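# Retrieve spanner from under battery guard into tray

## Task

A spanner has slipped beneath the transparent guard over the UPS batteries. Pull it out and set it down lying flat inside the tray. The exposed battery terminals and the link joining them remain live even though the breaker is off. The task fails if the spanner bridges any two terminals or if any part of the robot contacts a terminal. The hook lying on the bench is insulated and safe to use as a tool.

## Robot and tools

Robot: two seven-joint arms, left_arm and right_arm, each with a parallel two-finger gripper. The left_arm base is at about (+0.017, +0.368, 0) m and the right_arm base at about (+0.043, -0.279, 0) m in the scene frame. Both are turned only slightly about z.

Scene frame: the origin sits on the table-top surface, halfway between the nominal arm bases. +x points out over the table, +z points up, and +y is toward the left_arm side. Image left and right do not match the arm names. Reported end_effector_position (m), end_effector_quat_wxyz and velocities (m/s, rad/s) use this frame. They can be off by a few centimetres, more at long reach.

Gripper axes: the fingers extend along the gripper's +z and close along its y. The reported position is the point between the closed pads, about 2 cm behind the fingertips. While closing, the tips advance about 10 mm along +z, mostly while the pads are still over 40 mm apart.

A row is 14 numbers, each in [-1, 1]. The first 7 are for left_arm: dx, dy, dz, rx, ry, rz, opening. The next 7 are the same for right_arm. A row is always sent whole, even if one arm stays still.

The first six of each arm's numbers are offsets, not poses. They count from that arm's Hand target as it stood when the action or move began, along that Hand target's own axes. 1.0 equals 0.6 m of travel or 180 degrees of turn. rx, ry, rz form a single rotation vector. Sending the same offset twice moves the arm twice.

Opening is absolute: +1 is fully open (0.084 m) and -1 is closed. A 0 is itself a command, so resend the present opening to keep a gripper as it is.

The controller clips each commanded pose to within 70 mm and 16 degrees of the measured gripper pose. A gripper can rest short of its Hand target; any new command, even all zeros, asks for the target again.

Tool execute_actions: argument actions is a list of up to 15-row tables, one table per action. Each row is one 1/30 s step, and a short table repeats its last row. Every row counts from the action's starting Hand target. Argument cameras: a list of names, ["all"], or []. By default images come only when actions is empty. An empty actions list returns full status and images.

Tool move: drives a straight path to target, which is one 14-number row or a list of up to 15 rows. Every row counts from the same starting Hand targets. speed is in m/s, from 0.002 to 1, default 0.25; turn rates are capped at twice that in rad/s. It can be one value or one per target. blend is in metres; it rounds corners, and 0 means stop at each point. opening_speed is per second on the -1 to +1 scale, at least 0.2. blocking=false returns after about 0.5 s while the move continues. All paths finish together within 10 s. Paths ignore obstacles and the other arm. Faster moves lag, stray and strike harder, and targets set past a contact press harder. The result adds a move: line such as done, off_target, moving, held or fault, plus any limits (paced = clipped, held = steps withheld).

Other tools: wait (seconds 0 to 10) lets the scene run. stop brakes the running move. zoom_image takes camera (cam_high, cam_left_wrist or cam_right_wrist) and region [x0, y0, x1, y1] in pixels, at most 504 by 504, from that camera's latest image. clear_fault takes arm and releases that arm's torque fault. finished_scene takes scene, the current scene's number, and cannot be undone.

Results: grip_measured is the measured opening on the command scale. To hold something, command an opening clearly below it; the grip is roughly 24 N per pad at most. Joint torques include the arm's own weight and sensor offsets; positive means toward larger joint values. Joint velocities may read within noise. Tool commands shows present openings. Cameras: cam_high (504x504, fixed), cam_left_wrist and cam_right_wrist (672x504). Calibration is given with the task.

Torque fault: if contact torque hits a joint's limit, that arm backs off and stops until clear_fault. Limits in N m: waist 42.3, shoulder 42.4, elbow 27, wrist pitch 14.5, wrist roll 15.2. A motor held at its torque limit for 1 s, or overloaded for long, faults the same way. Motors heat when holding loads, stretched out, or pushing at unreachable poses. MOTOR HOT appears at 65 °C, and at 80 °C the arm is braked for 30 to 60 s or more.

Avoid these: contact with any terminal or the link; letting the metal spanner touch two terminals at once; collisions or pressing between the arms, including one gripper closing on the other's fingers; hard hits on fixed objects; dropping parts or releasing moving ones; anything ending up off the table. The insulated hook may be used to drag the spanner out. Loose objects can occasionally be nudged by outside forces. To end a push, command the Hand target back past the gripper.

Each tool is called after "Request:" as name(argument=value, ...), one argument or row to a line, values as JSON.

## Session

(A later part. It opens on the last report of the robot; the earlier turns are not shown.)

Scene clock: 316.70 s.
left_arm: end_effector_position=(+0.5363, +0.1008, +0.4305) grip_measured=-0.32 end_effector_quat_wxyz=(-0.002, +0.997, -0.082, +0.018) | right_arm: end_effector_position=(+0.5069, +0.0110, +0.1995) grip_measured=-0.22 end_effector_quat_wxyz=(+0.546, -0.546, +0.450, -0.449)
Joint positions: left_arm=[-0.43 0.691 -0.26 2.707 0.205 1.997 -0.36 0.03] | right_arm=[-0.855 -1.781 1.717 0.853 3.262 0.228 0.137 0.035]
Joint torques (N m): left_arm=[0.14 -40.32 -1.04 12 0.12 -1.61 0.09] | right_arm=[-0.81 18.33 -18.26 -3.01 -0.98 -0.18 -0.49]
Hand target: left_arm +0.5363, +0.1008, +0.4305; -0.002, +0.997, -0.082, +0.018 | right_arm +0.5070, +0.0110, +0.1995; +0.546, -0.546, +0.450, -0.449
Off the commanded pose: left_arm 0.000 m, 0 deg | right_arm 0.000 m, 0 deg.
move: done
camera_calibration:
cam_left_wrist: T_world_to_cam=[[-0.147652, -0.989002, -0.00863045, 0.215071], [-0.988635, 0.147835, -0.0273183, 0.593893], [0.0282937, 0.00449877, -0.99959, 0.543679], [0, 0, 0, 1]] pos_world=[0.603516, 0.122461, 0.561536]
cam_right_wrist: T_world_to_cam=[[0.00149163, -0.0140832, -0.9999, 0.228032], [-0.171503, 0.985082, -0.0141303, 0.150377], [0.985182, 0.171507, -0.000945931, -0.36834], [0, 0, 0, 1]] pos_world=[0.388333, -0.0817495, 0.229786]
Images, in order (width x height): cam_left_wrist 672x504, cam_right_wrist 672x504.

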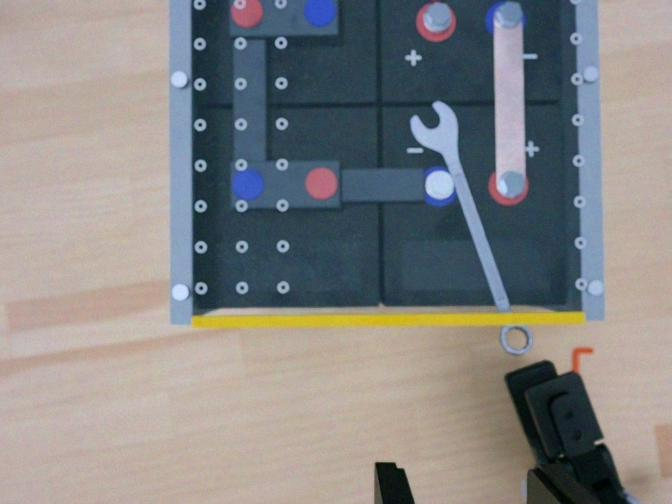

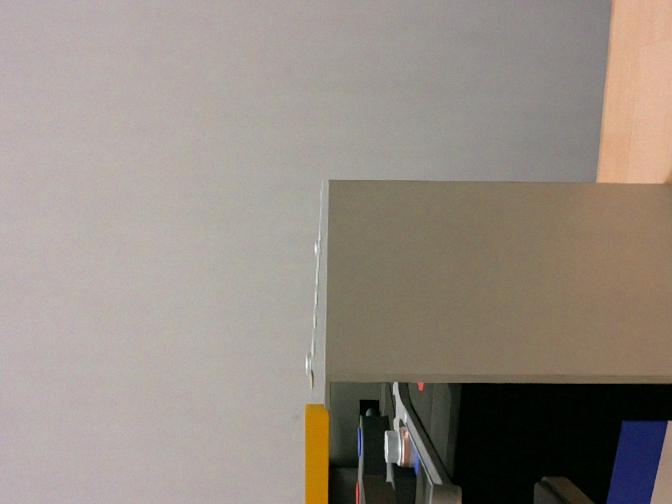

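Request:
move(
  target=[
    [0,0,0,0,0,0,-0.3,-0.0105,-0.003,0.02,0,0,0,-0.2],
    [0,0,0,0,0,0,-0.3,-0.0105,-0.003,0.055,0,0,0,-0.2],
  ],
  speed=0.08,
  blend=[0.005,0],
  cameras=["cam_left_wrist","cam_right_wrist"],
)

Request:
zoom_image(
  camera="cam_left_wrist",
  region=[420, 290, 620, 490],
)

Scene clock: 332.10 s.
left_arm: end_effector_position=(+0.5363, +0.1008, +0.4305) grip_measured=-0.32 end_effector_quat_wxyz=(-0.002, +0.997, -0.082, +0.018) | right_arm: end_effector_position=(+0.5381, +0.0235, +0.2012) grip_measured=-0.22 end_effector_quat_wxyz=(+0.546, -0.546, +0.450, -0.449)
Joint positions: left_arm=[-0.43 0.691 -0.26 2.707 0.205 1.997 -0.36 0.03] | right_arm=[-0.972 -1.784 1.685 0.959 3.251 0.237 0.134 0.035]
Joint torques (N m): left_arm=[-0.01 -40.42 -1.09 12.02 -0.08 -1.56 -0.04] | right_arm=[-0.9 20.57 -19.28 -2.88 -0.83 -0.16 -0.58]
Hand target: left_arm +0.5363, +0.1008, +0.4305; -0.002, +0.997, -0.082, +0.018 | right_arm +0.5381, +0.0235, +0.2012; +0.546, -0.546, +0.450, -0.449
Off the commanded pose: left_arm 0.000 m, 0 deg | right_arm 0.000 m, 0 deg.
move: done
camera_calibration:
cam_left_wrist: T_world_to_cam=[[-0.147652, -0.989002, -0.00863045, 0.215071], [-0.988635, 0.147835, -0.0273183, 0.593893], [0.0282937, 0.00449877, -0.99959, 0.543679], [0, 0, 0, 1]] pos_world=[0.603516, 0.122461, 0.561536]
cam_right_wrist: T_world_to_cam=[[0.00149163, -0.0140832, -0.9999, 0.229962], [-0.171503, 0.985082, -0.0141303, 0.14344], [0.985182, 0.171507, -0.000945931, -0.40122], [0, 0, 0, 1]] pos_world=[0.419533, -0.0692495, 0.231586]
Images, in order (width x height): cam_left_wrist 672x504, cam_right_wrist 672x504.

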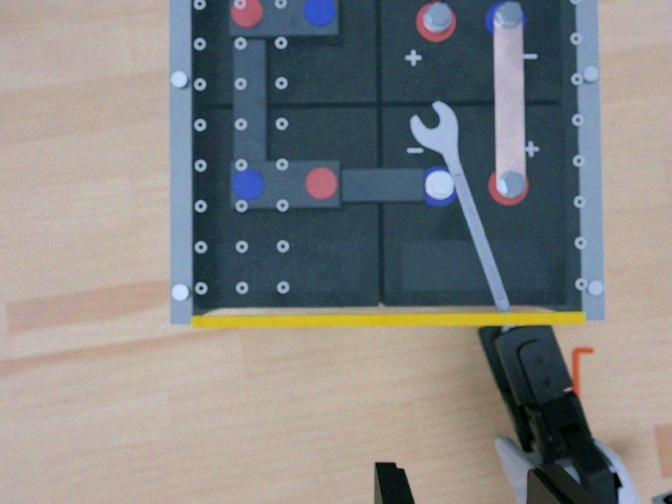

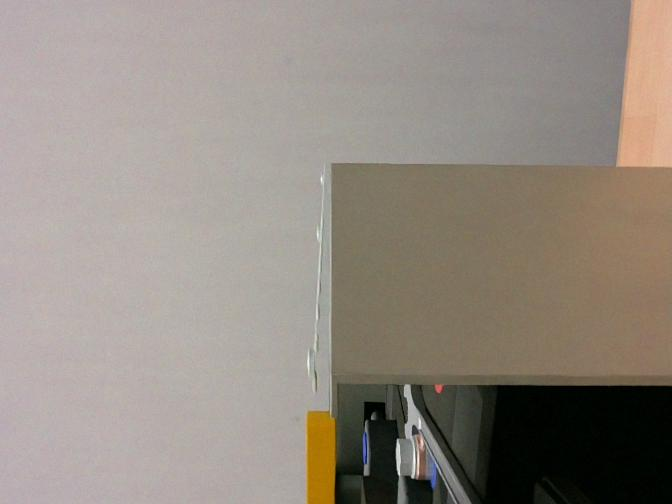

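Scaled by 2.520.

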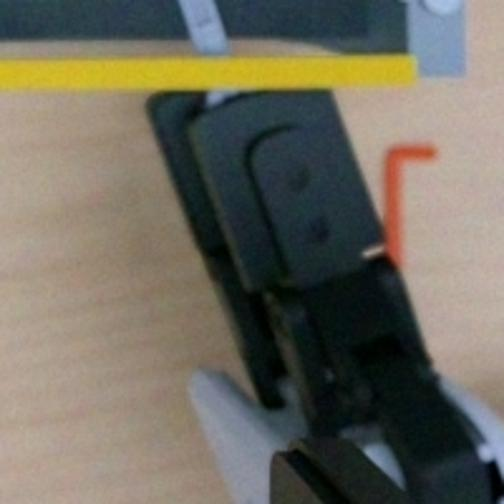

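Request:
move(
  target=[
    [0,0,0,0,0,0,-0.3,0,0,0,0,0,0,-1],
    [0,0,0,0,0,0,-0.3,0,-0.019,0,0.085,0,0,-1],
  ],
  speed=0.06,
  cameras=["all"],
)

Request:
zoom_image(
  camera="cam_high",
  region=[130, 200, 250, 270],
)

Scene clock: 341.23 s.
left_arm: end_effector_position=(+0.5363, +0.1008, +0.4305) grip_measured=-0.32 end_effector_quat_wxyz=(-0.002, +0.997, -0.082, +0.018) | right_arm: end_effector_position=(+0.5382, +0.0235, +0.2126) grip_measured=-0.74 end_effector_quat_wxyz=(+0.613, -0.469, +0.386, -0.505)
Joint positions: left_arm=[-0.43 0.691 -0.26 2.707 0.205 1.997 -0.36 0.03] | right_arm=[-0.953 -2.061 1.632 0.981 3.92 0.154 -0.296 0.012]
Joint torques (N m): left_arm=[-0.24 -40.6 -1.12 12.06 -0.22 -1.59 0.12] | right_arm=[-0.93 1.65 -26.17 -8.87 -0.65 3.96 -0.56]
Hand target: left_arm +0.5363, +0.1008, +0.4305; -0.002, +0.997, -0.082, +0.018 | right_arm +0.5382, +0.0235, +0.2126; +0.613, -0.469, +0.386, -0.505
Off the commanded pose: left_arm 0.000 m, 0 deg | right_arm 0.000 m, 0 deg.
joint sent to its limit (right arm) — joint 2 (shoulder), lower limit. The joint targets still meet the commanded pose.
move: done
camera_calibration:
cam_left_wrist: T_world_to_cam=[[-0.147652, -0.989002, -0.00863045, 0.215071], [-0.988635, 0.147835, -0.0273183, 0.593893], [0.0282937, 0.00449877, -0.99959, 0.543679], [0, 0, 0, 1]] pos_world=[0.603516, 0.122461, 0.561536]
cam_right_wrist: T_world_to_cam=[[0.260447, 0.0364788, -0.964799, 0.093343], [-0.168576, 0.985654, -0.0082398, 0.140735], [0.950657, 0.164788, 0.262861, -0.438562], [0, 0, 0, 1]] pos_world=[0.416336, -0.0698514, 0.206497]

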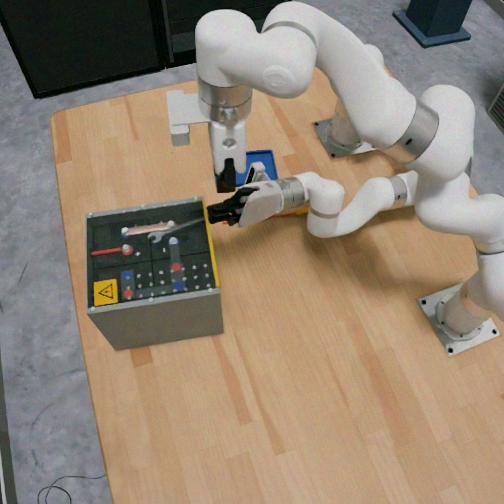

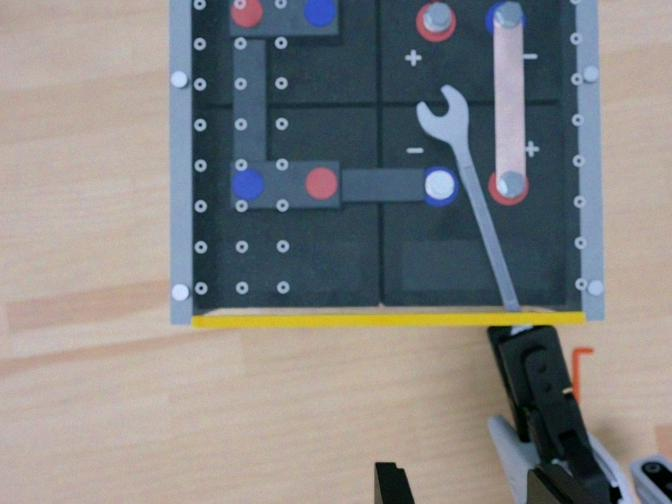

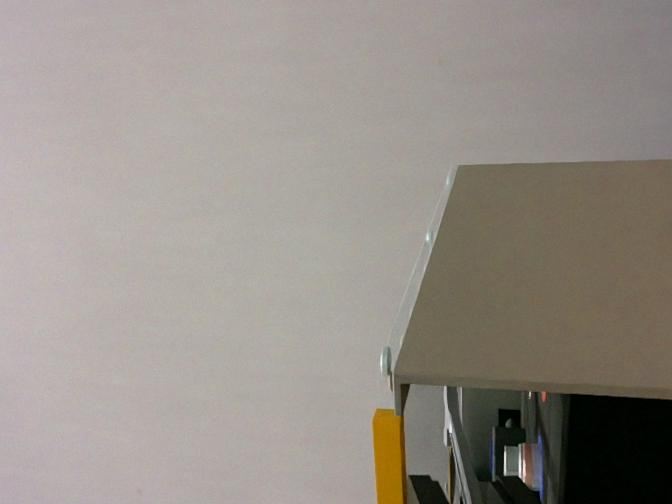

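Scaled by 4.200.

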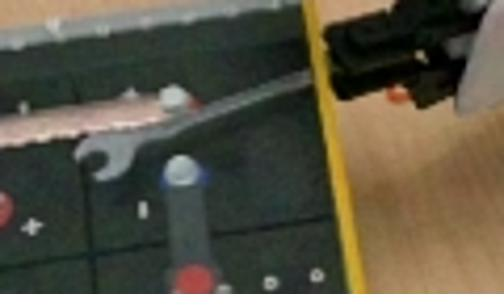

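Request:
zoom_image(
  camera="cam_right_wrist",
  region=[370, 380, 570, 504],
)

Scaled by 2.520.

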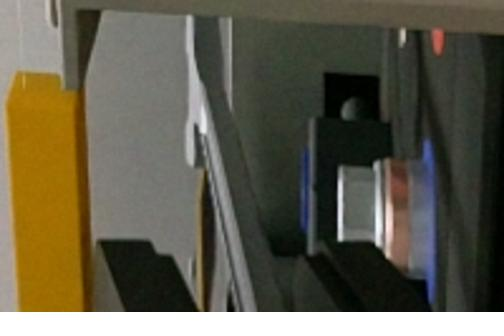

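Request:
move(
  target=[
    [0,0,0,0,0,0,-0.3,0,0.0145,-0.004,0,0,0,-1],
    [0,0,0,0,0,0,-0.3,0,-0.008,-0.087,0,0,0,-1],
  ],
  speed=0.06,
  cameras=["cam_left_wrist","cam_right_wrist"],
)

Request:
zoom_image(
  camera="cam_right_wrist",
  region=[370, 380, 570, 504],
)

Scene clock: 371.93 s.
left_arm: end_effector_position=(+0.5363, +0.1008, +0.4305) grip_measured=-0.32 end_effector_quat_wxyz=(-0.002, +0.997, -0.082, +0.018) | right_arm: end_effector_position=(+0.4875, +0.0136, +0.2035) grip_measured=-0.74 end_effector_quat_wxyz=(+0.613, -0.469, +0.386, -0.505)
Joint positions: left_arm=[-0.43 0.691 -0.26 2.707 0.205 1.997 -0.36 0.03] | right_arm=[-0.741 -2.061 1.714 0.835 4.015 0.108 -0.388 0.011]
Joint torques (N m): left_arm=[-0.23 -40.17 -1.09 11.92 0.12 -1.52 -0.01] | right_arm=[1.35 0.85 -19.61 -7.69 -0.85 2.37 -0.6]
Motor temperatures (°C): left_arm=[30 31 29 32 27 29 29] | right_arm=[30 29 37 34 26 28 30]
Hand target: left_arm +0.5363, +0.1008, +0.4305; -0.002, +0.997, -0.082, +0.018 | right_arm +0.4875, +0.0136, +0.2035; +0.613, -0.469, +0.386, -0.505
Off the commanded pose: left_arm 0.000 m, 0 deg | right_arm 0.000 m, 0 deg.
joint sent to its limit (right arm) — joint 2 (shoulder), lower limit. The joint targets still meet the commanded pose.
move: done
camera_calibration:
cam_left_wrist: T_world_to_cam=[[-0.147652, -0.989002, -0.00863045, 0.215071], [-0.988635, 0.147835, -0.0273183, 0.593893], [0.0282937, 0.00449877, -0.99959, 0.543679], [0, 0, 0, 1]] pos_world=[0.603516, 0.122461, 0.561536]
cam_right_wrist: T_world_to_cam=[[0.260539, 0.0364958, -0.964773, 0.0980655], [-0.168575, 0.985654, -0.00823843, 0.141887], [0.950632, 0.164783, 0.262954, -0.386445], [0, 0, 0, 1]] pos_world=[0.365736, -0.0797513, 0.197397]
Images, in order (width x height): cam_left_wrist 672x504, cam_right_wrist 672x504.

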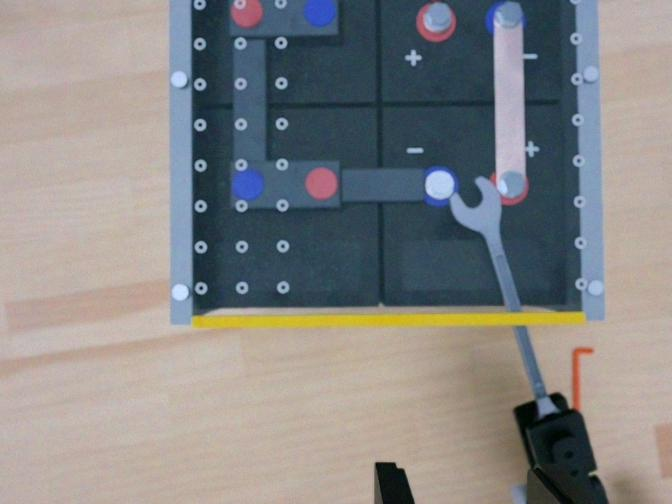

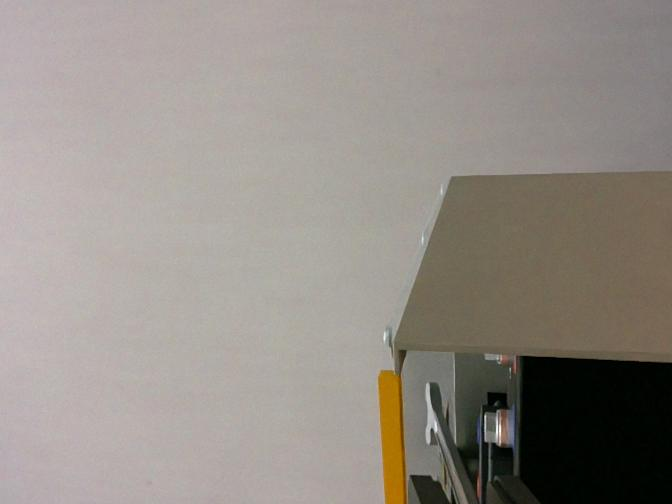

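Scaled by 2.520.

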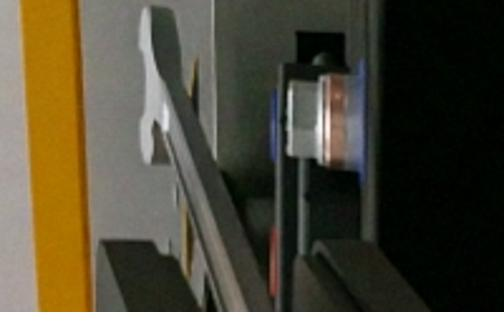

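Request:
move(
  target=[
    [0,0,0,0,0,0,-0.3,0,0.010,-0.003,0,0,0,-1],
    [0,0,0,0,0,0,-0.3,0,-0.034,-0.164,0,0,0,-1],
    [0,0,0,0,0,0,-0.3,0,-0.131,-0.138,0,0,0,-1],
  ],
  speed=[0.06,0.08,0.15],
  cameras=["all"],
)

Request:
zoom_image(
  camera="cam_high",
  region=[190, 110, 340, 260],
)

Scene clock: 391.77 s.
left_arm: end_effector_position=(+0.5363, +0.1008, +0.4305) grip_measured=-0.32 end_effector_quat_wxyz=(-0.002, +0.997, -0.082, +0.018) | right_arm: end_effector_position=(+0.3888, -0.0057, +0.2576) grip_measured=-0.83 end_effector_quat_wxyz=(+0.613, -0.468, +0.386, -0.505)
Joint positions: left_arm=[-0.43 0.691 -0.26 2.707 0.205 1.997 -0.36 0.03] | right_arm=[-0.364 -1.812 1.619 0.499 4.169 0.103 -0.852 0.008]
Joint torques (N m): left_arm=[-0.41 -40.51 -1.2 12.09 0.2 -1.64 0.02] | right_arm=[0.71 14.44 -14.73 -2.79 -0.71 2.72 0.06]
Hand target: left_arm +0.5363, +0.1008, +0.4305; -0.002, +0.997, -0.082, +0.018 | right_arm +0.3888, -0.0057, +0.2576; +0.613, -0.469, +0.386, -0.505
Off the commanded pose: left_arm 0.000 m, 0 deg | right_arm 0.000 m, 0 deg.
move: done
camera_calibration:
cam_left_wrist: T_world_to_cam=[[-0.147652, -0.989002, -0.00863045, 0.215071], [-0.988635, 0.147835, -0.0273183, 0.593893], [0.0282937, 0.00449877, -0.99959, 0.543679], [0, 0, 0, 1]] pos_world=[0.603516, 0.122461, 0.561536]
cam_right_wrist: T_world_to_cam=[[0.260542, 0.036496, -0.964772, 0.176582], [-0.168482, 0.985671, -0.00821291, 0.144687], [0.950648, 0.164686, 0.262958, -0.303651], [0, 0, 0, 1]] pos_world=[0.267036, -0.0990509, 0.251397]

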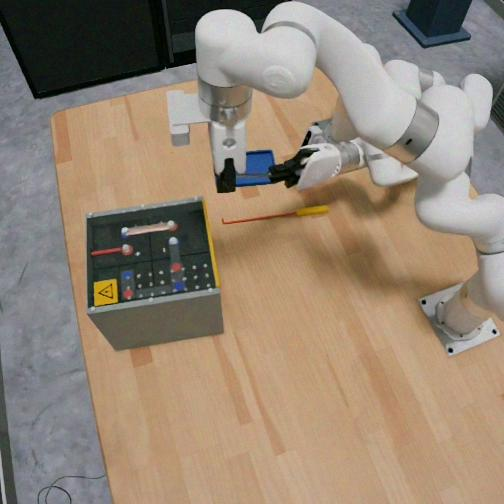

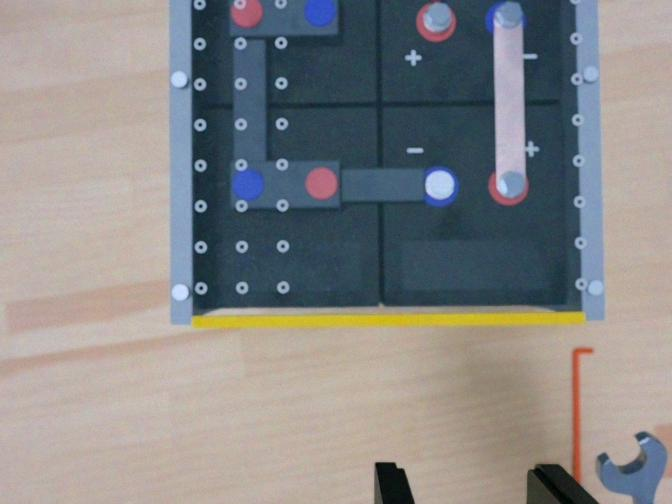

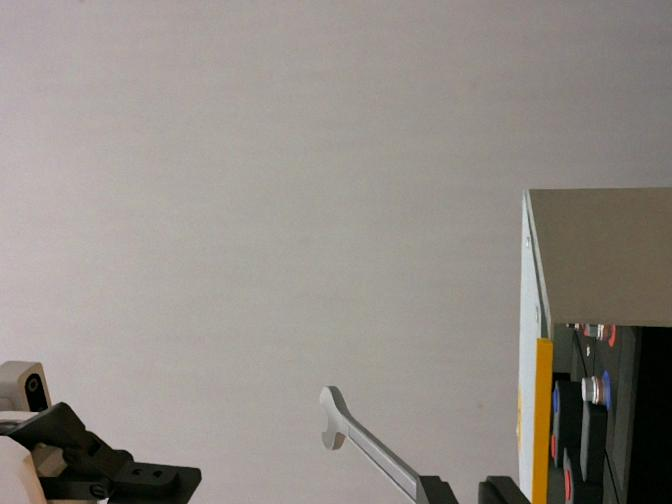

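Scaled by 3.360.

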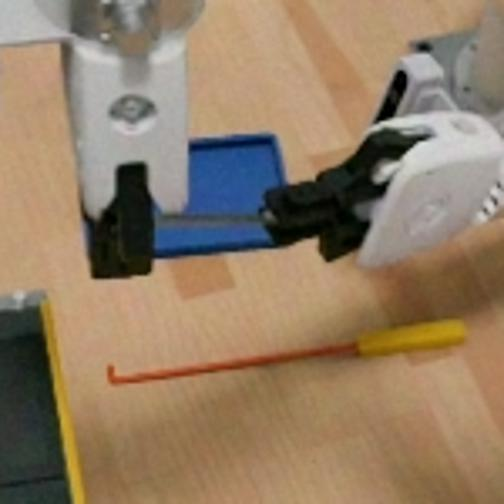

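Request:
move(
  target=[-0.373,-0.359,-0.045,0,0,0,-0.3,0.369,0.0127,-0.129,0,0.63,0.776,-1],
  speed=0.4,
  cameras=["cam_high","cam_right_wrist"],
)

Request:
zoom_image(
  camera="cam_high",
  region=[180, 100, 340, 220],
)

Scene clock: 452.63 s.
left_arm: end_effector_position=(+0.3497, +0.3497, +0.4514) grip_measured=-0.32 end_effector_quat_wxyz=(-0.002, +0.997, -0.082, +0.018) | right_arm: end_effector_position=(+0.3599, -0.2369, +0.2298) grip_measured=-0.83 end_effector_quat_wxyz=(+0.149, +0.618, +0.751, +0.181)
Joint positions: left_arm=[-0.027 -0.421 -0.033 1.351 -0.01 1.736 0.122 0.03] | right_arm=[-1.427 -0.958 0.836 0.578 4.275 -1.247 0.235 0.008]
Joint torques (N m): left_arm=[0.86 -13.08 0.7 13.86 0.72 -1.07 0.14] | right_arm=[-0.88 10.38 -9.17 7.71 0.74 -1.98 -0.33]
Hand target: left_arm +0.3497, +0.3497, +0.4514; -0.002, +0.997, -0.082, +0.018 | right_arm +0.3599, -0.2369, +0.2298; +0.149, +0.618, +0.751, +0.181
Off the commanded pose: left_arm 0.000 m, 0 deg | right_arm 0.000 m, 0 deg.
move: done
camera_calibration:
cam_right_wrist: T_world_to_cam=[[0.870311, 0.185619, 0.456185, -0.344849], [0.213814, -0.976819, -0.0104524, -0.23452], [0.44367, 0.106635, -0.889824, 0.202832], [0, 0, 0, 1]] pos_world=[0.260279, -0.186702, 0.335349]
Images, in order (width x height): cam_high 504x504, cam_right_wrist 672x504.

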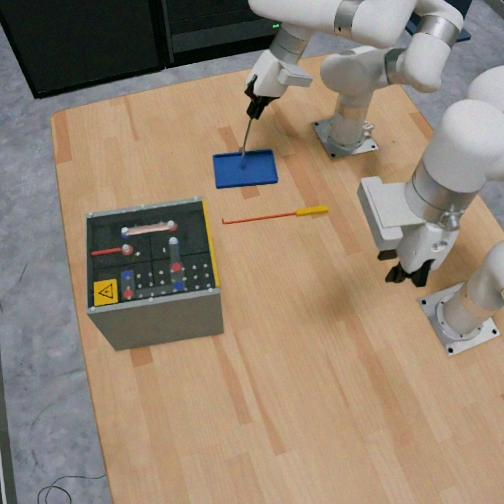

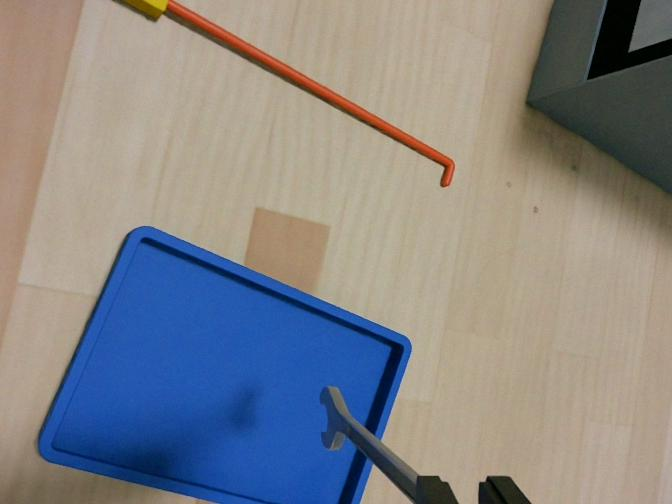

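Scaled by 3.150.

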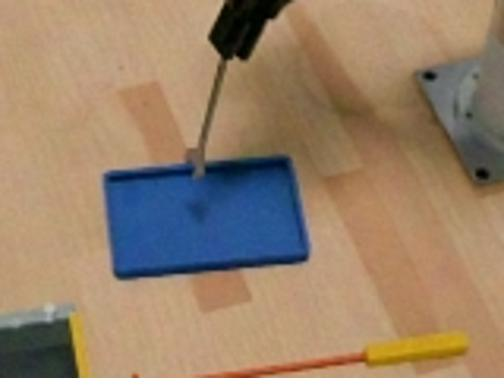

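Request:
move(
  target=[
    [0,0,0,0,0,0,-0.3,0,-0.069,0.1328,0,0,0,-1],
    [0,0,0,0,0,0,-0.3,0,-0.0917,0.1587,0,0,0,-1],
    [0,0,0,0,0,0,-0.3,0,-0.123,0.1708,0,0,0,-1],
    [0,0,0,0,0,0,-0.3,0,-0.1485,0.1858,0,0,0,-1],
    [0,0,0,0,0,0,-0.3,0,-0.1962,0.227,0,0,0,-1],
    [0,0,0,0,0,0,-0.3,0,-0.2198,0.2598,0,0,0,-1],
  ],
  speed=[0.12,0.07,0.07,0.06,0.05,0.05],
  blend=[0.004,0.003,0.003,0.003,0.003,0],
  cameras=["cam_high","cam_right_wrist"],
)

Request:
zoom_image(
  camera="cam_high",
  region=[180, 100, 340, 220],
)

Scene clock: 488.07 s.
left_arm: end_effector_position=(+0.3497, +0.3497, +0.4514) grip_measured=-0.32 end_effector_quat_wxyz=(-0.002, +0.997, -0.082, +0.018) | right_arm: end_effector_position=(+0.3315, -0.2426, +0.0893) grip_measured=-0.48 end_effector_quat_wxyz=(+0.149, +0.618, +0.751, +0.180)
Joint positions: left_arm=[-0.027 -0.421 -0.033 1.351 -0.01 1.736 0.122 0.03] | right_arm=[-1.418 -0.791 1.092 0.162 4.715 -0.907 -0.264 0.023]
Joint torques (N m): left_arm=[0.9 -12.85 0.7 14.14 0.46 -1.27 -0.13] | right_arm=[1.34 6.09 4.52 -1.98 -4.31 3.31 0.11]
Motor temperatures (°C): left_arm=[30 31 28 33 27 29 28] | right_arm=[30 29 32 33 26 28 30]
Hand target: left_arm +0.3497, +0.3497, +0.4514; -0.002, +0.997, -0.082, +0.018 | right_arm +0.3316, -0.2426, +0.0894; +0.149, +0.618, +0.751, +0.180 (not the last commanded pose)
Off the commanded pose: left_arm 0.000 m, 0 deg | right_arm 0.061 m, 0 deg.
move: held (right_arm; a check stopped the path); path passed 4 of 6 targets; limits=held
pose unreachable (right arm): on one or more control steps of this call, first in action 0 (counted from 0), this arm could not follow its commanded pose, so it was not sent that pose on those steps. It may still have moved: this result reports where it is.
cause: moving toward the commanded pose would bring two parts of the arm too close to each other (joints 3 (upper arm roll) to 5 (forearm roll) lie between them).
camera_calibration:
cam_right_wrist: T_world_to_cam=[[0.871246, 0.185366, 0.4545, -0.255314], [0.213029, -0.976996, -0.00989859, -0.235308], [0.44221, 0.105446, -0.890692, 0.0913202], [0, 0, 0, 1]] pos_world=[0.232186, -0.192198, 0.195049]
Images, in order (width x height): cam_high 504x504, cam_right_wrist 672x504.

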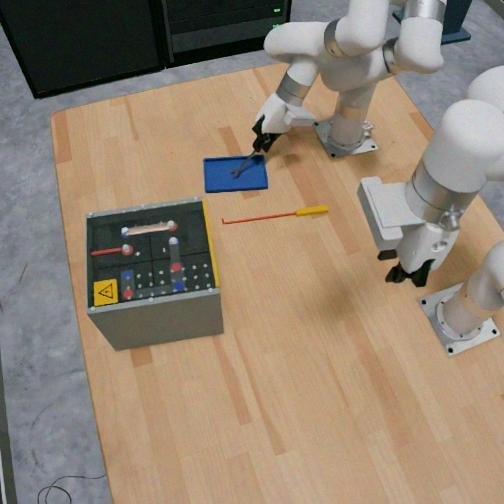

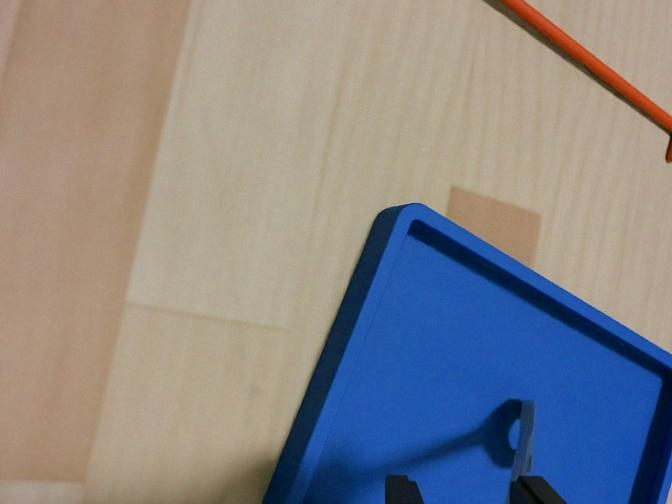

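Scaled by 3.150.

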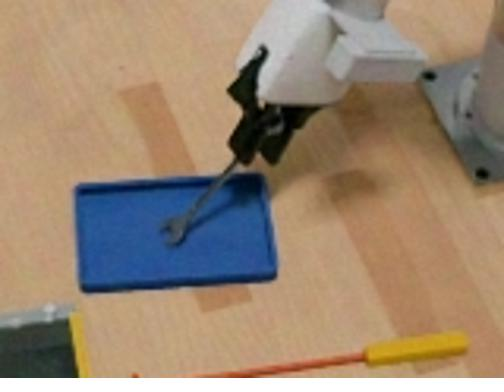

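Request:
move(
  target=[0,0,0,0,0,0,-0.3,0,0.0454,-0.0891,0,0,0,-1],
  speed=0.1,
  cameras=["cam_high","cam_right_wrist"],
)

Request:
zoom_image(
  camera="cam_high",
  region=[180, 100, 340, 220],
)

Scene clock: 503.70 s.
left_arm: end_effector_position=(+0.3497, +0.3497, +0.4514) grip_measured=-0.32 end_effector_quat_wxyz=(-0.002, +0.997, -0.082, +0.018) | right_arm: end_effector_position=(+0.3315, -0.2425, +0.1494) grip_measured=-0.82 end_effector_quat_wxyz=(+0.149, +0.618, +0.751, +0.180)
Joint positions: left_arm=[-0.027 -0.421 -0.033 1.351 -0.01 1.736 0.122 0.03] | right_arm=[-1.375 -0.945 0.902 0.295 4.438 -1.085 0.001 0.008]
Joint torques (N m): left_arm=[1.17 -13.01 0.54 14.31 0.67 -1.18 -0.02] | right_arm=[0.59 7.25 -8.49 7.4 0.75 -2.25 0.27]
Hand target: left_arm +0.3497, +0.3497, +0.4514; -0.002, +0.997, -0.082, +0.018 | right_arm +0.3315, -0.2425, +0.1494; +0.149, +0.618, +0.751, +0.180
Off the commanded pose: left_arm 0.000 m, 0 deg | right_arm 0.000 m, 0 deg.
move: done
camera_calibration:
cam_right_wrist: T_world_to_cam=[[0.87121, 0.185265, 0.45461, -0.282554], [0.213029, -0.976994, -0.0100953, -0.234545], [0.442281, 0.10564, -0.890633, 0.144801], [0, 0, 0, 1]] pos_world=[0.232086, -0.192099, 0.255049]
Images, in order (width x height): cam_high 504x504, cam_right_wrist 672x504.

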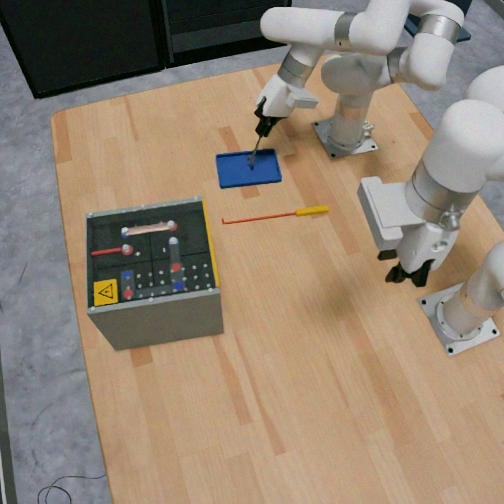

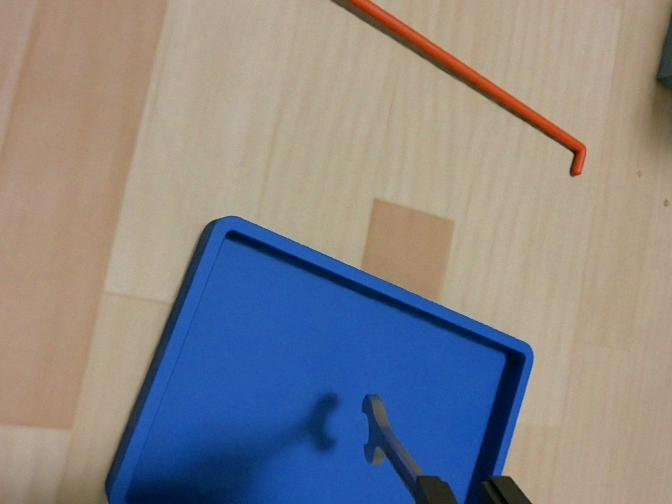

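Scaled by 3.150.

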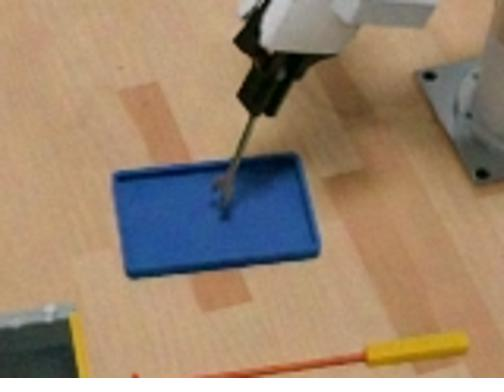

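Request:
move(
  target=[
    [0,0,0,0,0,0,-0.3,-0.0307,0.0538,0.0498,0,0,0,-1],
    [0,0,0,0,0,0,-0.3,-0.0813,0.1498,0.1088,0,0,0,-1],
  ],
  speed=0.07,
  blend=[0.004,0],
  cameras=["cam_high","cam_right_wrist"],
)

Request:
zoom_image(
  camera="cam_high",
  region=[140, 100, 300, 220],
)

Scene clock: 526.03 s.
left_arm: end_effector_position=(+0.3497, +0.3497, +0.4514) grip_measured=-0.32 end_effector_quat_wxyz=(-0.002, +0.997, -0.082, +0.018) | right_arm: end_effector_position=(+0.4486, -0.2694, +0.1321) grip_measured=-0.82 end_effector_quat_wxyz=(+0.149, +0.618, +0.751, +0.180)
Joint positions: left_arm=[-0.027 -0.421 -0.033 1.351 -0.01 1.736 0.122 0.03] | right_arm=[-1.823 -0.65 1.402 0.664 4.532 -0.88 0.004 0.008]
Joint torques (N m): left_arm=[0.7 -12.89 0.47 14.24 0.43 -1.17 -0.13] | right_arm=[-1.11 12.91 -9.46 7.36 0.87 -2.19 0.22]
Hand target: left_arm +0.3497, +0.3497, +0.4514; -0.002, +0.997, -0.082, +0.018 | right_arm +0.4486, -0.2694, +0.1321; +0.149, +0.618, +0.751, +0.180
Off the commanded pose: left_arm 0.000 m, 0 deg | right_arm 0.000 m, 0 deg.
move: done
camera_calibration:
cam_right_wrist: T_world_to_cam=[[0.87119, 0.185397, 0.454594, -0.371685], [0.2131, -0.97698, -0.00994761, -0.286003], [0.442285, 0.10554, -0.890643, 0.0804233], [0, 0, 0, 1]] pos_world=[0.349186, -0.218998, 0.237749]
Images, in order (width x height): cam_high 504x504, cam_right_wrist 672x504.

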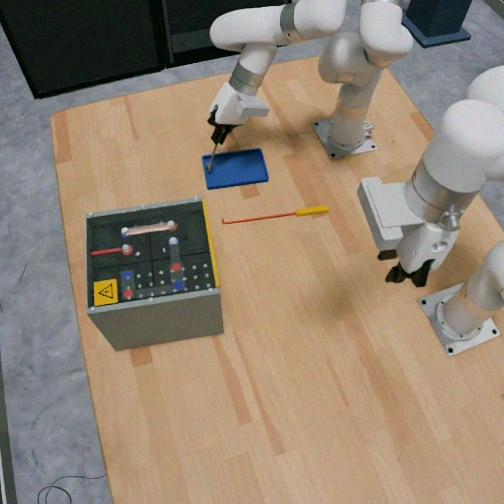

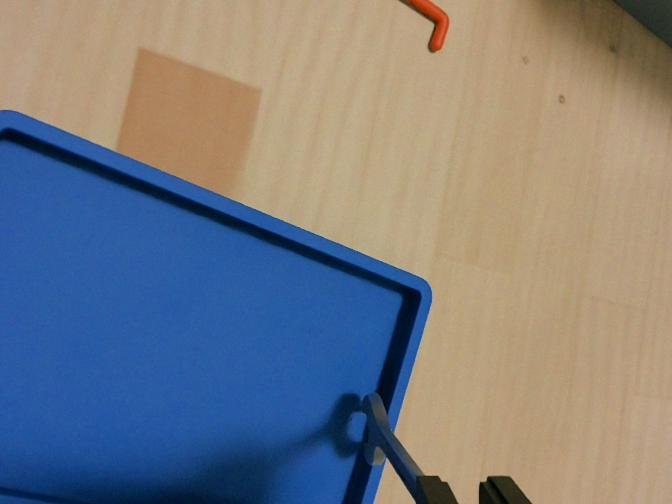

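Scaled by 3.150.

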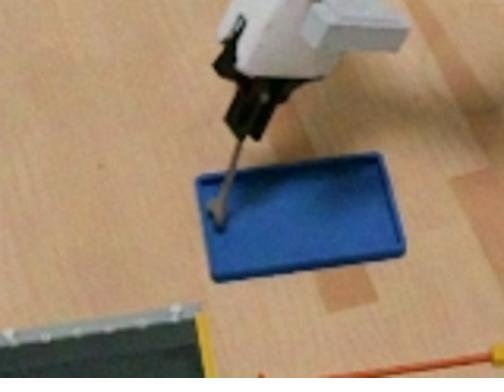

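Request:
move(
  target=[
    [0,0,0,0,0,0,-0.3,-0.0408,0.0813,0.0413,0,0,0,-1],
    [0,0,0,0,0,0,-0.3,-0.0408,0.0965,0.0117,0,0,0,-1],
    [0,0,0,0,0,0,-0.3,0.0232,0.0272,-0.0195,0,0,0,-1],
  ],
  speed=0.07,
  blend=[0,0.003,0],
  cameras=["cam_high","cam_right_wrist"],
)

Request:
zoom_image(
  camera="cam_high",
  region=[140, 100, 300, 220],
)

Scene clock: 560.67 s.
left_arm: end_effector_position=(+0.3497, +0.3497, +0.4514) grip_measured=-0.32 end_effector_quat_wxyz=(-0.002, +0.997, -0.082, +0.018) | right_arm: end_effector_position=(+0.4550, -0.2539, +0.1500) grip_measured=-0.82 end_effector_quat_wxyz=(+0.149, +0.618, +0.751, +0.180)
Joint positions: left_arm=[-0.027 -0.421 -0.033 1.351 -0.01 1.736 0.122 0.03] | right_arm=[-1.762 -0.676 1.363 0.722 4.474 -0.91 0.127 0.008]
Joint torques (N m): left_arm=[0.81 -12.99 0.32 14.19 0.49 -1.28 -0.2] | right_arm=[0.69 11.07 -10.47 6.94 1.31 -1.67 -0.33]
Hand target: left_arm +0.3497, +0.3497, +0.4514; -0.002, +0.997, -0.082, +0.018 | right_arm +0.4550, -0.2539, +0.1500; +0.149, +0.618, +0.751, +0.180
Off the commanded pose: left_arm 0.000 m, 0 deg | right_arm 0.000 m, 0 deg.
move: done
camera_calibration:
cam_right_wrist: T_world_to_cam=[[0.871192, 0.185351, 0.45461, -0.388286], [0.213104, -0.976978, -0.0100554, -0.27202], [0.44228, 0.10564, -0.890634, 0.0919187], [0, 0, 0, 1]] pos_world=[0.355586, -0.203499, 0.255649]
Images, in order (width x height): cam_high 504x504, cam_right_wrist 672x504.

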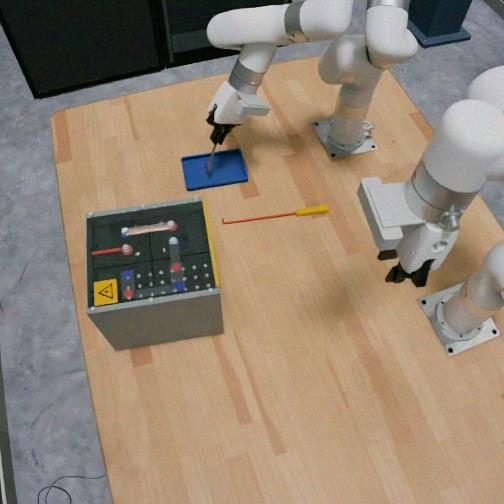

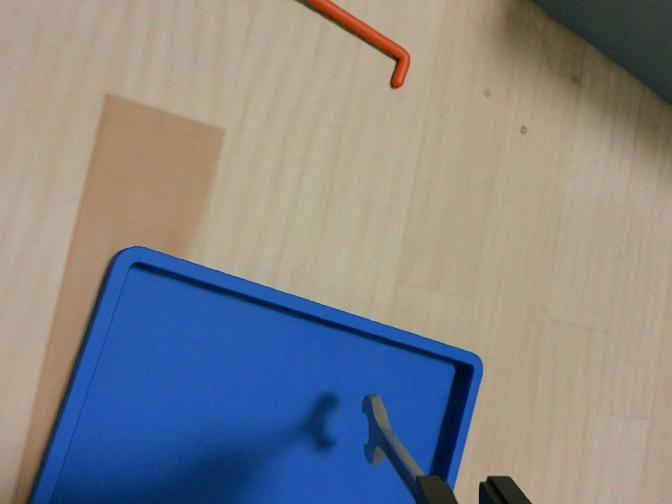

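Scaled by 3.150.

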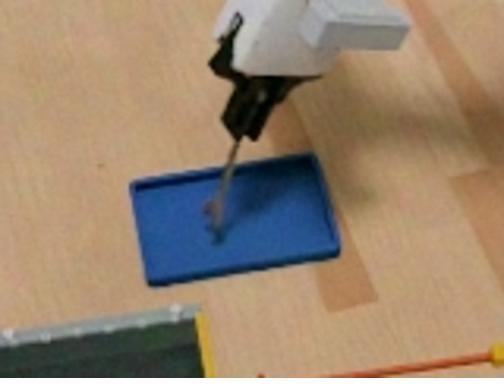

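Request:
move(
  target=[
    [0,0,0,0,0,0,-0.3,-0.0187,-0.0476,0.0318,0,0,0,-1],
    [0,0,0,0,0,0,-0.3,-0.0187,-0.0789,0.0438,0,0,0,-1],
    [0,0,0,0,0,0,-0.3,-0.0187,-0.1042,0.059,0,0,0,-1],
    [0,0,0,0,0,0,-0.3,-0.0187,-0.1521,0.1001,0,0,0,-1],
  ],
  speed=0.05,
  blend=[0.003,0.003,0.003,0],
  cameras=["cam_high","cam_right_wrist"],
)

Request:
zoom_image(
  camera="cam_high",
  region=[140, 100, 300, 220],
)

Scene clock: 584.23 s.
left_arm: end_effector_position=(+0.3497, +0.3497, +0.4514) grip_measured=-0.32 end_effector_quat_wxyz=(-0.002, +0.997, -0.082, +0.018) | right_arm: end_effector_position=(+0.4048, -0.2746, +0.0560) grip_measured=-0.21 end_effector_quat_wxyz=(+0.149, +0.618, +0.750, +0.182)
Joint positions: left_arm=[-0.027 -0.421 -0.033 1.351 -0.01 1.736 0.122 0.03] | right_arm=[-1.95 -0.556 1.605 0.357 4.945 -0.766 -0.53 0.035]
Joint torques (N m): left_arm=[0.8 -13.05 0.18 14.57 0.51 -1.32 -0.11] | right_arm=[4.66 -11.99 17.03 -8.86 -6.98 13.5 -0.74]
Hand target: left_arm +0.3497, +0.3497, +0.4514; -0.002, +0.997, -0.082, +0.018 | right_arm +0.4041, -0.2754, +0.0550; +0.149, +0.618, +0.751, +0.180
Off the commanded pose: left_arm 0.000 m, 0 deg | right_arm 0.001 m, 0 deg.
move: done
camera_calibration:
cam_right_wrist: T_world_to_cam=[[0.869623, 0.184671, 0.457878, -0.297683], [0.214314, -0.976677, -0.0131208, -0.282714], [0.444776, 0.10954, -0.888918, 0.0325741], [0, 0, 0, 1]] pos_world=[0.304973, -0.224715, 0.161549]
Images, in order (width x height): cam_high 504x504, cam_right_wrist 672x504.

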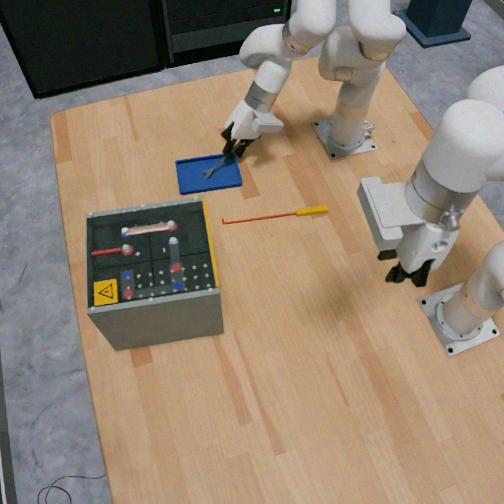

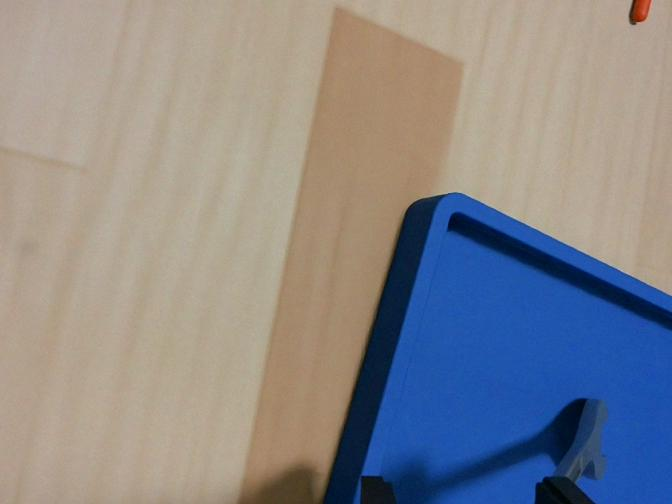

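Scaled by 3.150.

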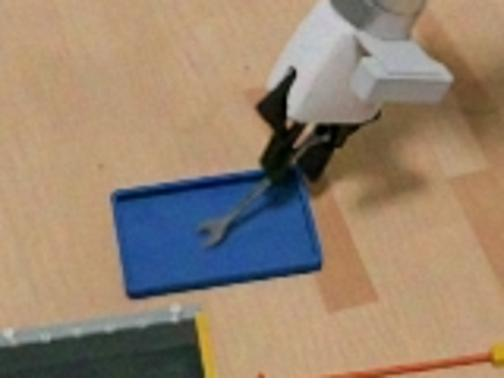

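Request:
move(
  target=[
    [0,0,0,0,0,0,-0.3,0,0.0757,-0.1485,0,0,0,-1],
    [0,0,0,0,0,0,-0.3,0.0015,0.080,-0.081,-0.156,0,0,-1],
  ],
  speed=0.12,
  cameras=["cam_high","cam_right_wrist"],
)

Request:
zoom_image(
  camera="cam_high",
  region=[140, 100, 300, 220],
)

Scene clock: 629.97 s.
left_arm: end_effector_position=(+0.3497, +0.3497, +0.4514) grip_measured=-0.32 end_effector_quat_wxyz=(-0.002, +0.997, -0.082, +0.018) | right_arm: end_effector_position=(+0.4167, -0.2727, +0.1329) grip_measured=-0.89 end_effector_quat_wxyz=(+0.242, +0.589, +0.714, +0.291)
Joint positions: left_arm=[-0.027 -0.421 -0.033 1.351 -0.01 1.736 0.122 0.03] | right_arm=[-1.641 -0.537 1.223 0.187 5.161 -0.939 -0.767 0.005]
Joint torques (N m): left_arm=[0.86 -12.79 0.52 14.23 0.4 -1.26 -0.11] | right_arm=[0.4 3.88 -6.29 6.32 0.93 -2.67 0.28]
Motor temperatures (°C): left_arm=[30 30 28 34 27 29 28] | right_arm=[30 29 33 34 27 34 30]
Hand target: left_arm +0.3497, +0.3497, +0.4514; -0.002, +0.997, -0.082, +0.018 | right_arm +0.4167, -0.2727, +0.1329; +0.242, +0.589, +0.714, +0.291 (not the last commanded pose)
Off the commanded pose: left_arm 0.000 m, 0 deg | right_arm 0.015 m, 11 deg.
move: held (right_arm; a check stopped the path); path passed 1 of 2 targets; limits=held
pose unreachable (right arm): on one or more control steps of this call, first in action 0 (counted from 0), this arm could not follow its commanded pose, so it was not sent that pose on those steps. It may still have moved: this result reports where it is.
cause: moving toward the commanded pose would bring two parts of the arm too close to each other (joints 3 (upper arm roll) to 5 (forearm roll) lie between them).
camera_calibration:
cam_right_wrist: T_world_to_cam=[[0.697194, 0.149893, 0.701037, -0.313597], [0.21169, -0.977336, -0.0015597, -0.283101], [0.684915, 0.14949, -0.713123, -0.0171108], [0, 0, 0, 1]] pos_world=[0.290287, -0.227121, 0.207199]
Images, in order (width x height): cam_high 504x504, cam_right_wrist 672x504.

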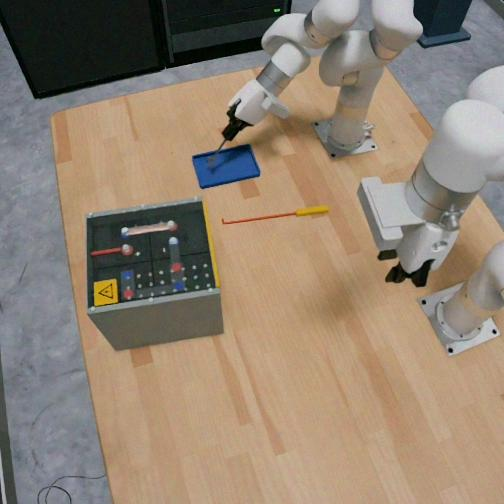

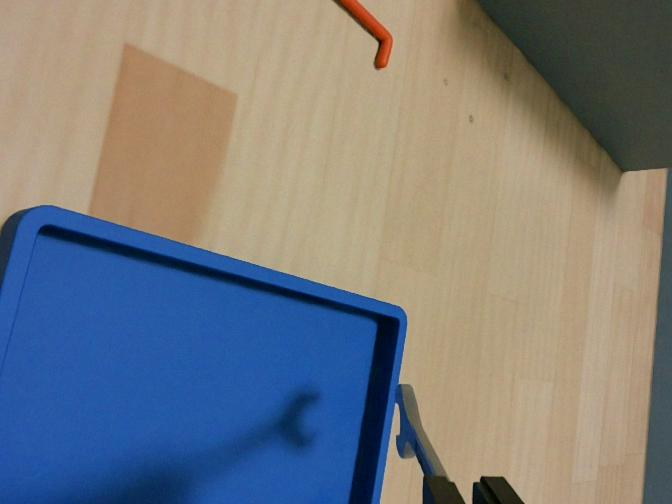

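Scaled by 3.150.

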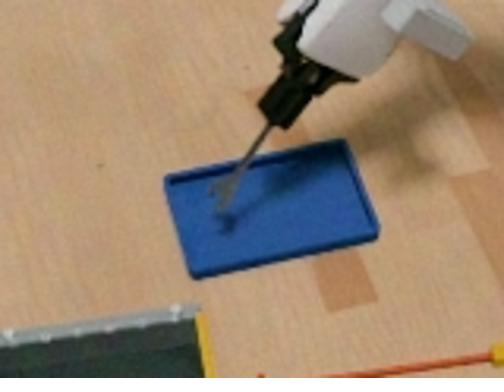

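Request:
move(
  target=[
    [0,0,0,0,0,0,-0.3,-0.0095,-0.007,0.077,0,0,0,-1],
    [0,0,0,0,0,0,-0.3,-0.0473,0.133,0.215,0,0,0,-1],
  ],
  speed=0.07,
  blend=[0.005,0],
  cameras=["cam_high","cam_right_wrist"],
)

Request:
zoom_image(
  camera="cam_high",
  region=[120, 100, 280, 220],
)

Scene clock: 664.77 s.
left_arm: end_effector_position=(+0.3497, +0.3497, +0.4514) grip_measured=-0.32 end_effector_quat_wxyz=(-0.002, +0.997, -0.082, +0.018) | right_arm: end_effector_position=(+0.5668, -0.2730, +0.0969) grip_measured=-0.89 end_effector_quat_wxyz=(+0.242, +0.589, +0.714, +0.291)
Joint positions: left_arm=[-0.027 -0.421 -0.033 1.351 -0.01 1.736 0.122 0.03] | right_arm=[-2.376 -0.591 2.083 0.695 5.324 -0.812 -0.69 0.005]
Joint torques (N m): left_arm=[0.64 -12.82 0.46 14.27 0.36 -1.33 0] | right_arm=[-1.02 23.66 -7.97 6.65 1.11 -2.59 0.29]
Hand target: left_arm +0.3497, +0.3497, +0.4514; -0.002, +0.997, -0.082, +0.018 | right_arm +0.5668, -0.2730, +0.0969; +0.242, +0.589, +0.714, +0.291
Off the commanded pose: left_arm 0.000 m, 0 deg | right_arm 0.000 m, 0 deg.
move: done
camera_calibration:
cam_right_wrist: T_world_to_cam=[[0.697194, 0.149893, 0.701037, -0.392963], [0.21169, -0.977336, -0.0015597, -0.315225], [0.684915, 0.14949, -0.713123, -0.145544], [0, 0, 0, 1]] pos_world=[0.440387, -0.227421, 0.171199]
Images, in order (width x height): cam_high 504x504, cam_right_wrist 672x504.

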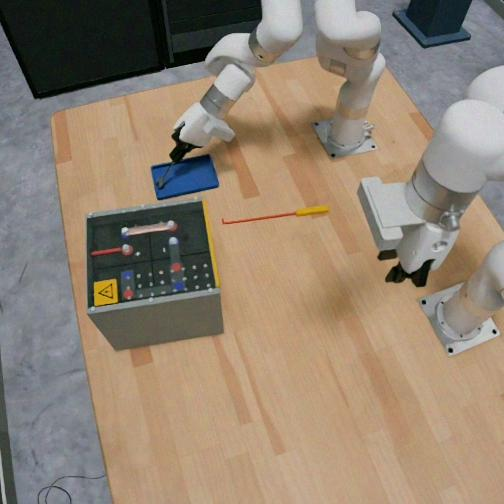

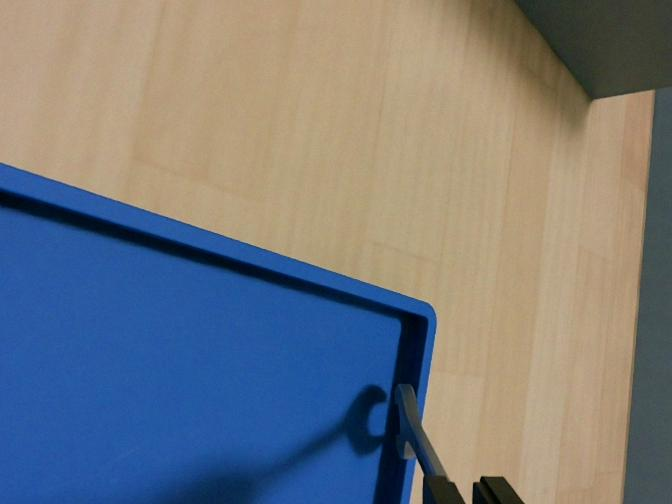

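Scaled by 3.150.

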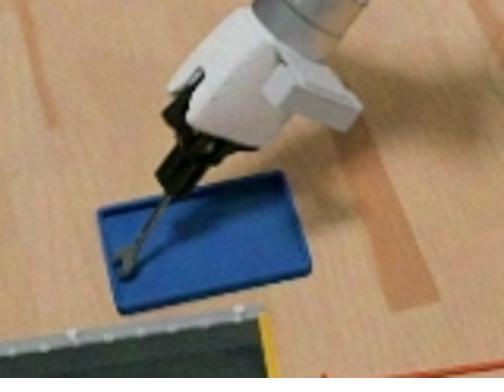

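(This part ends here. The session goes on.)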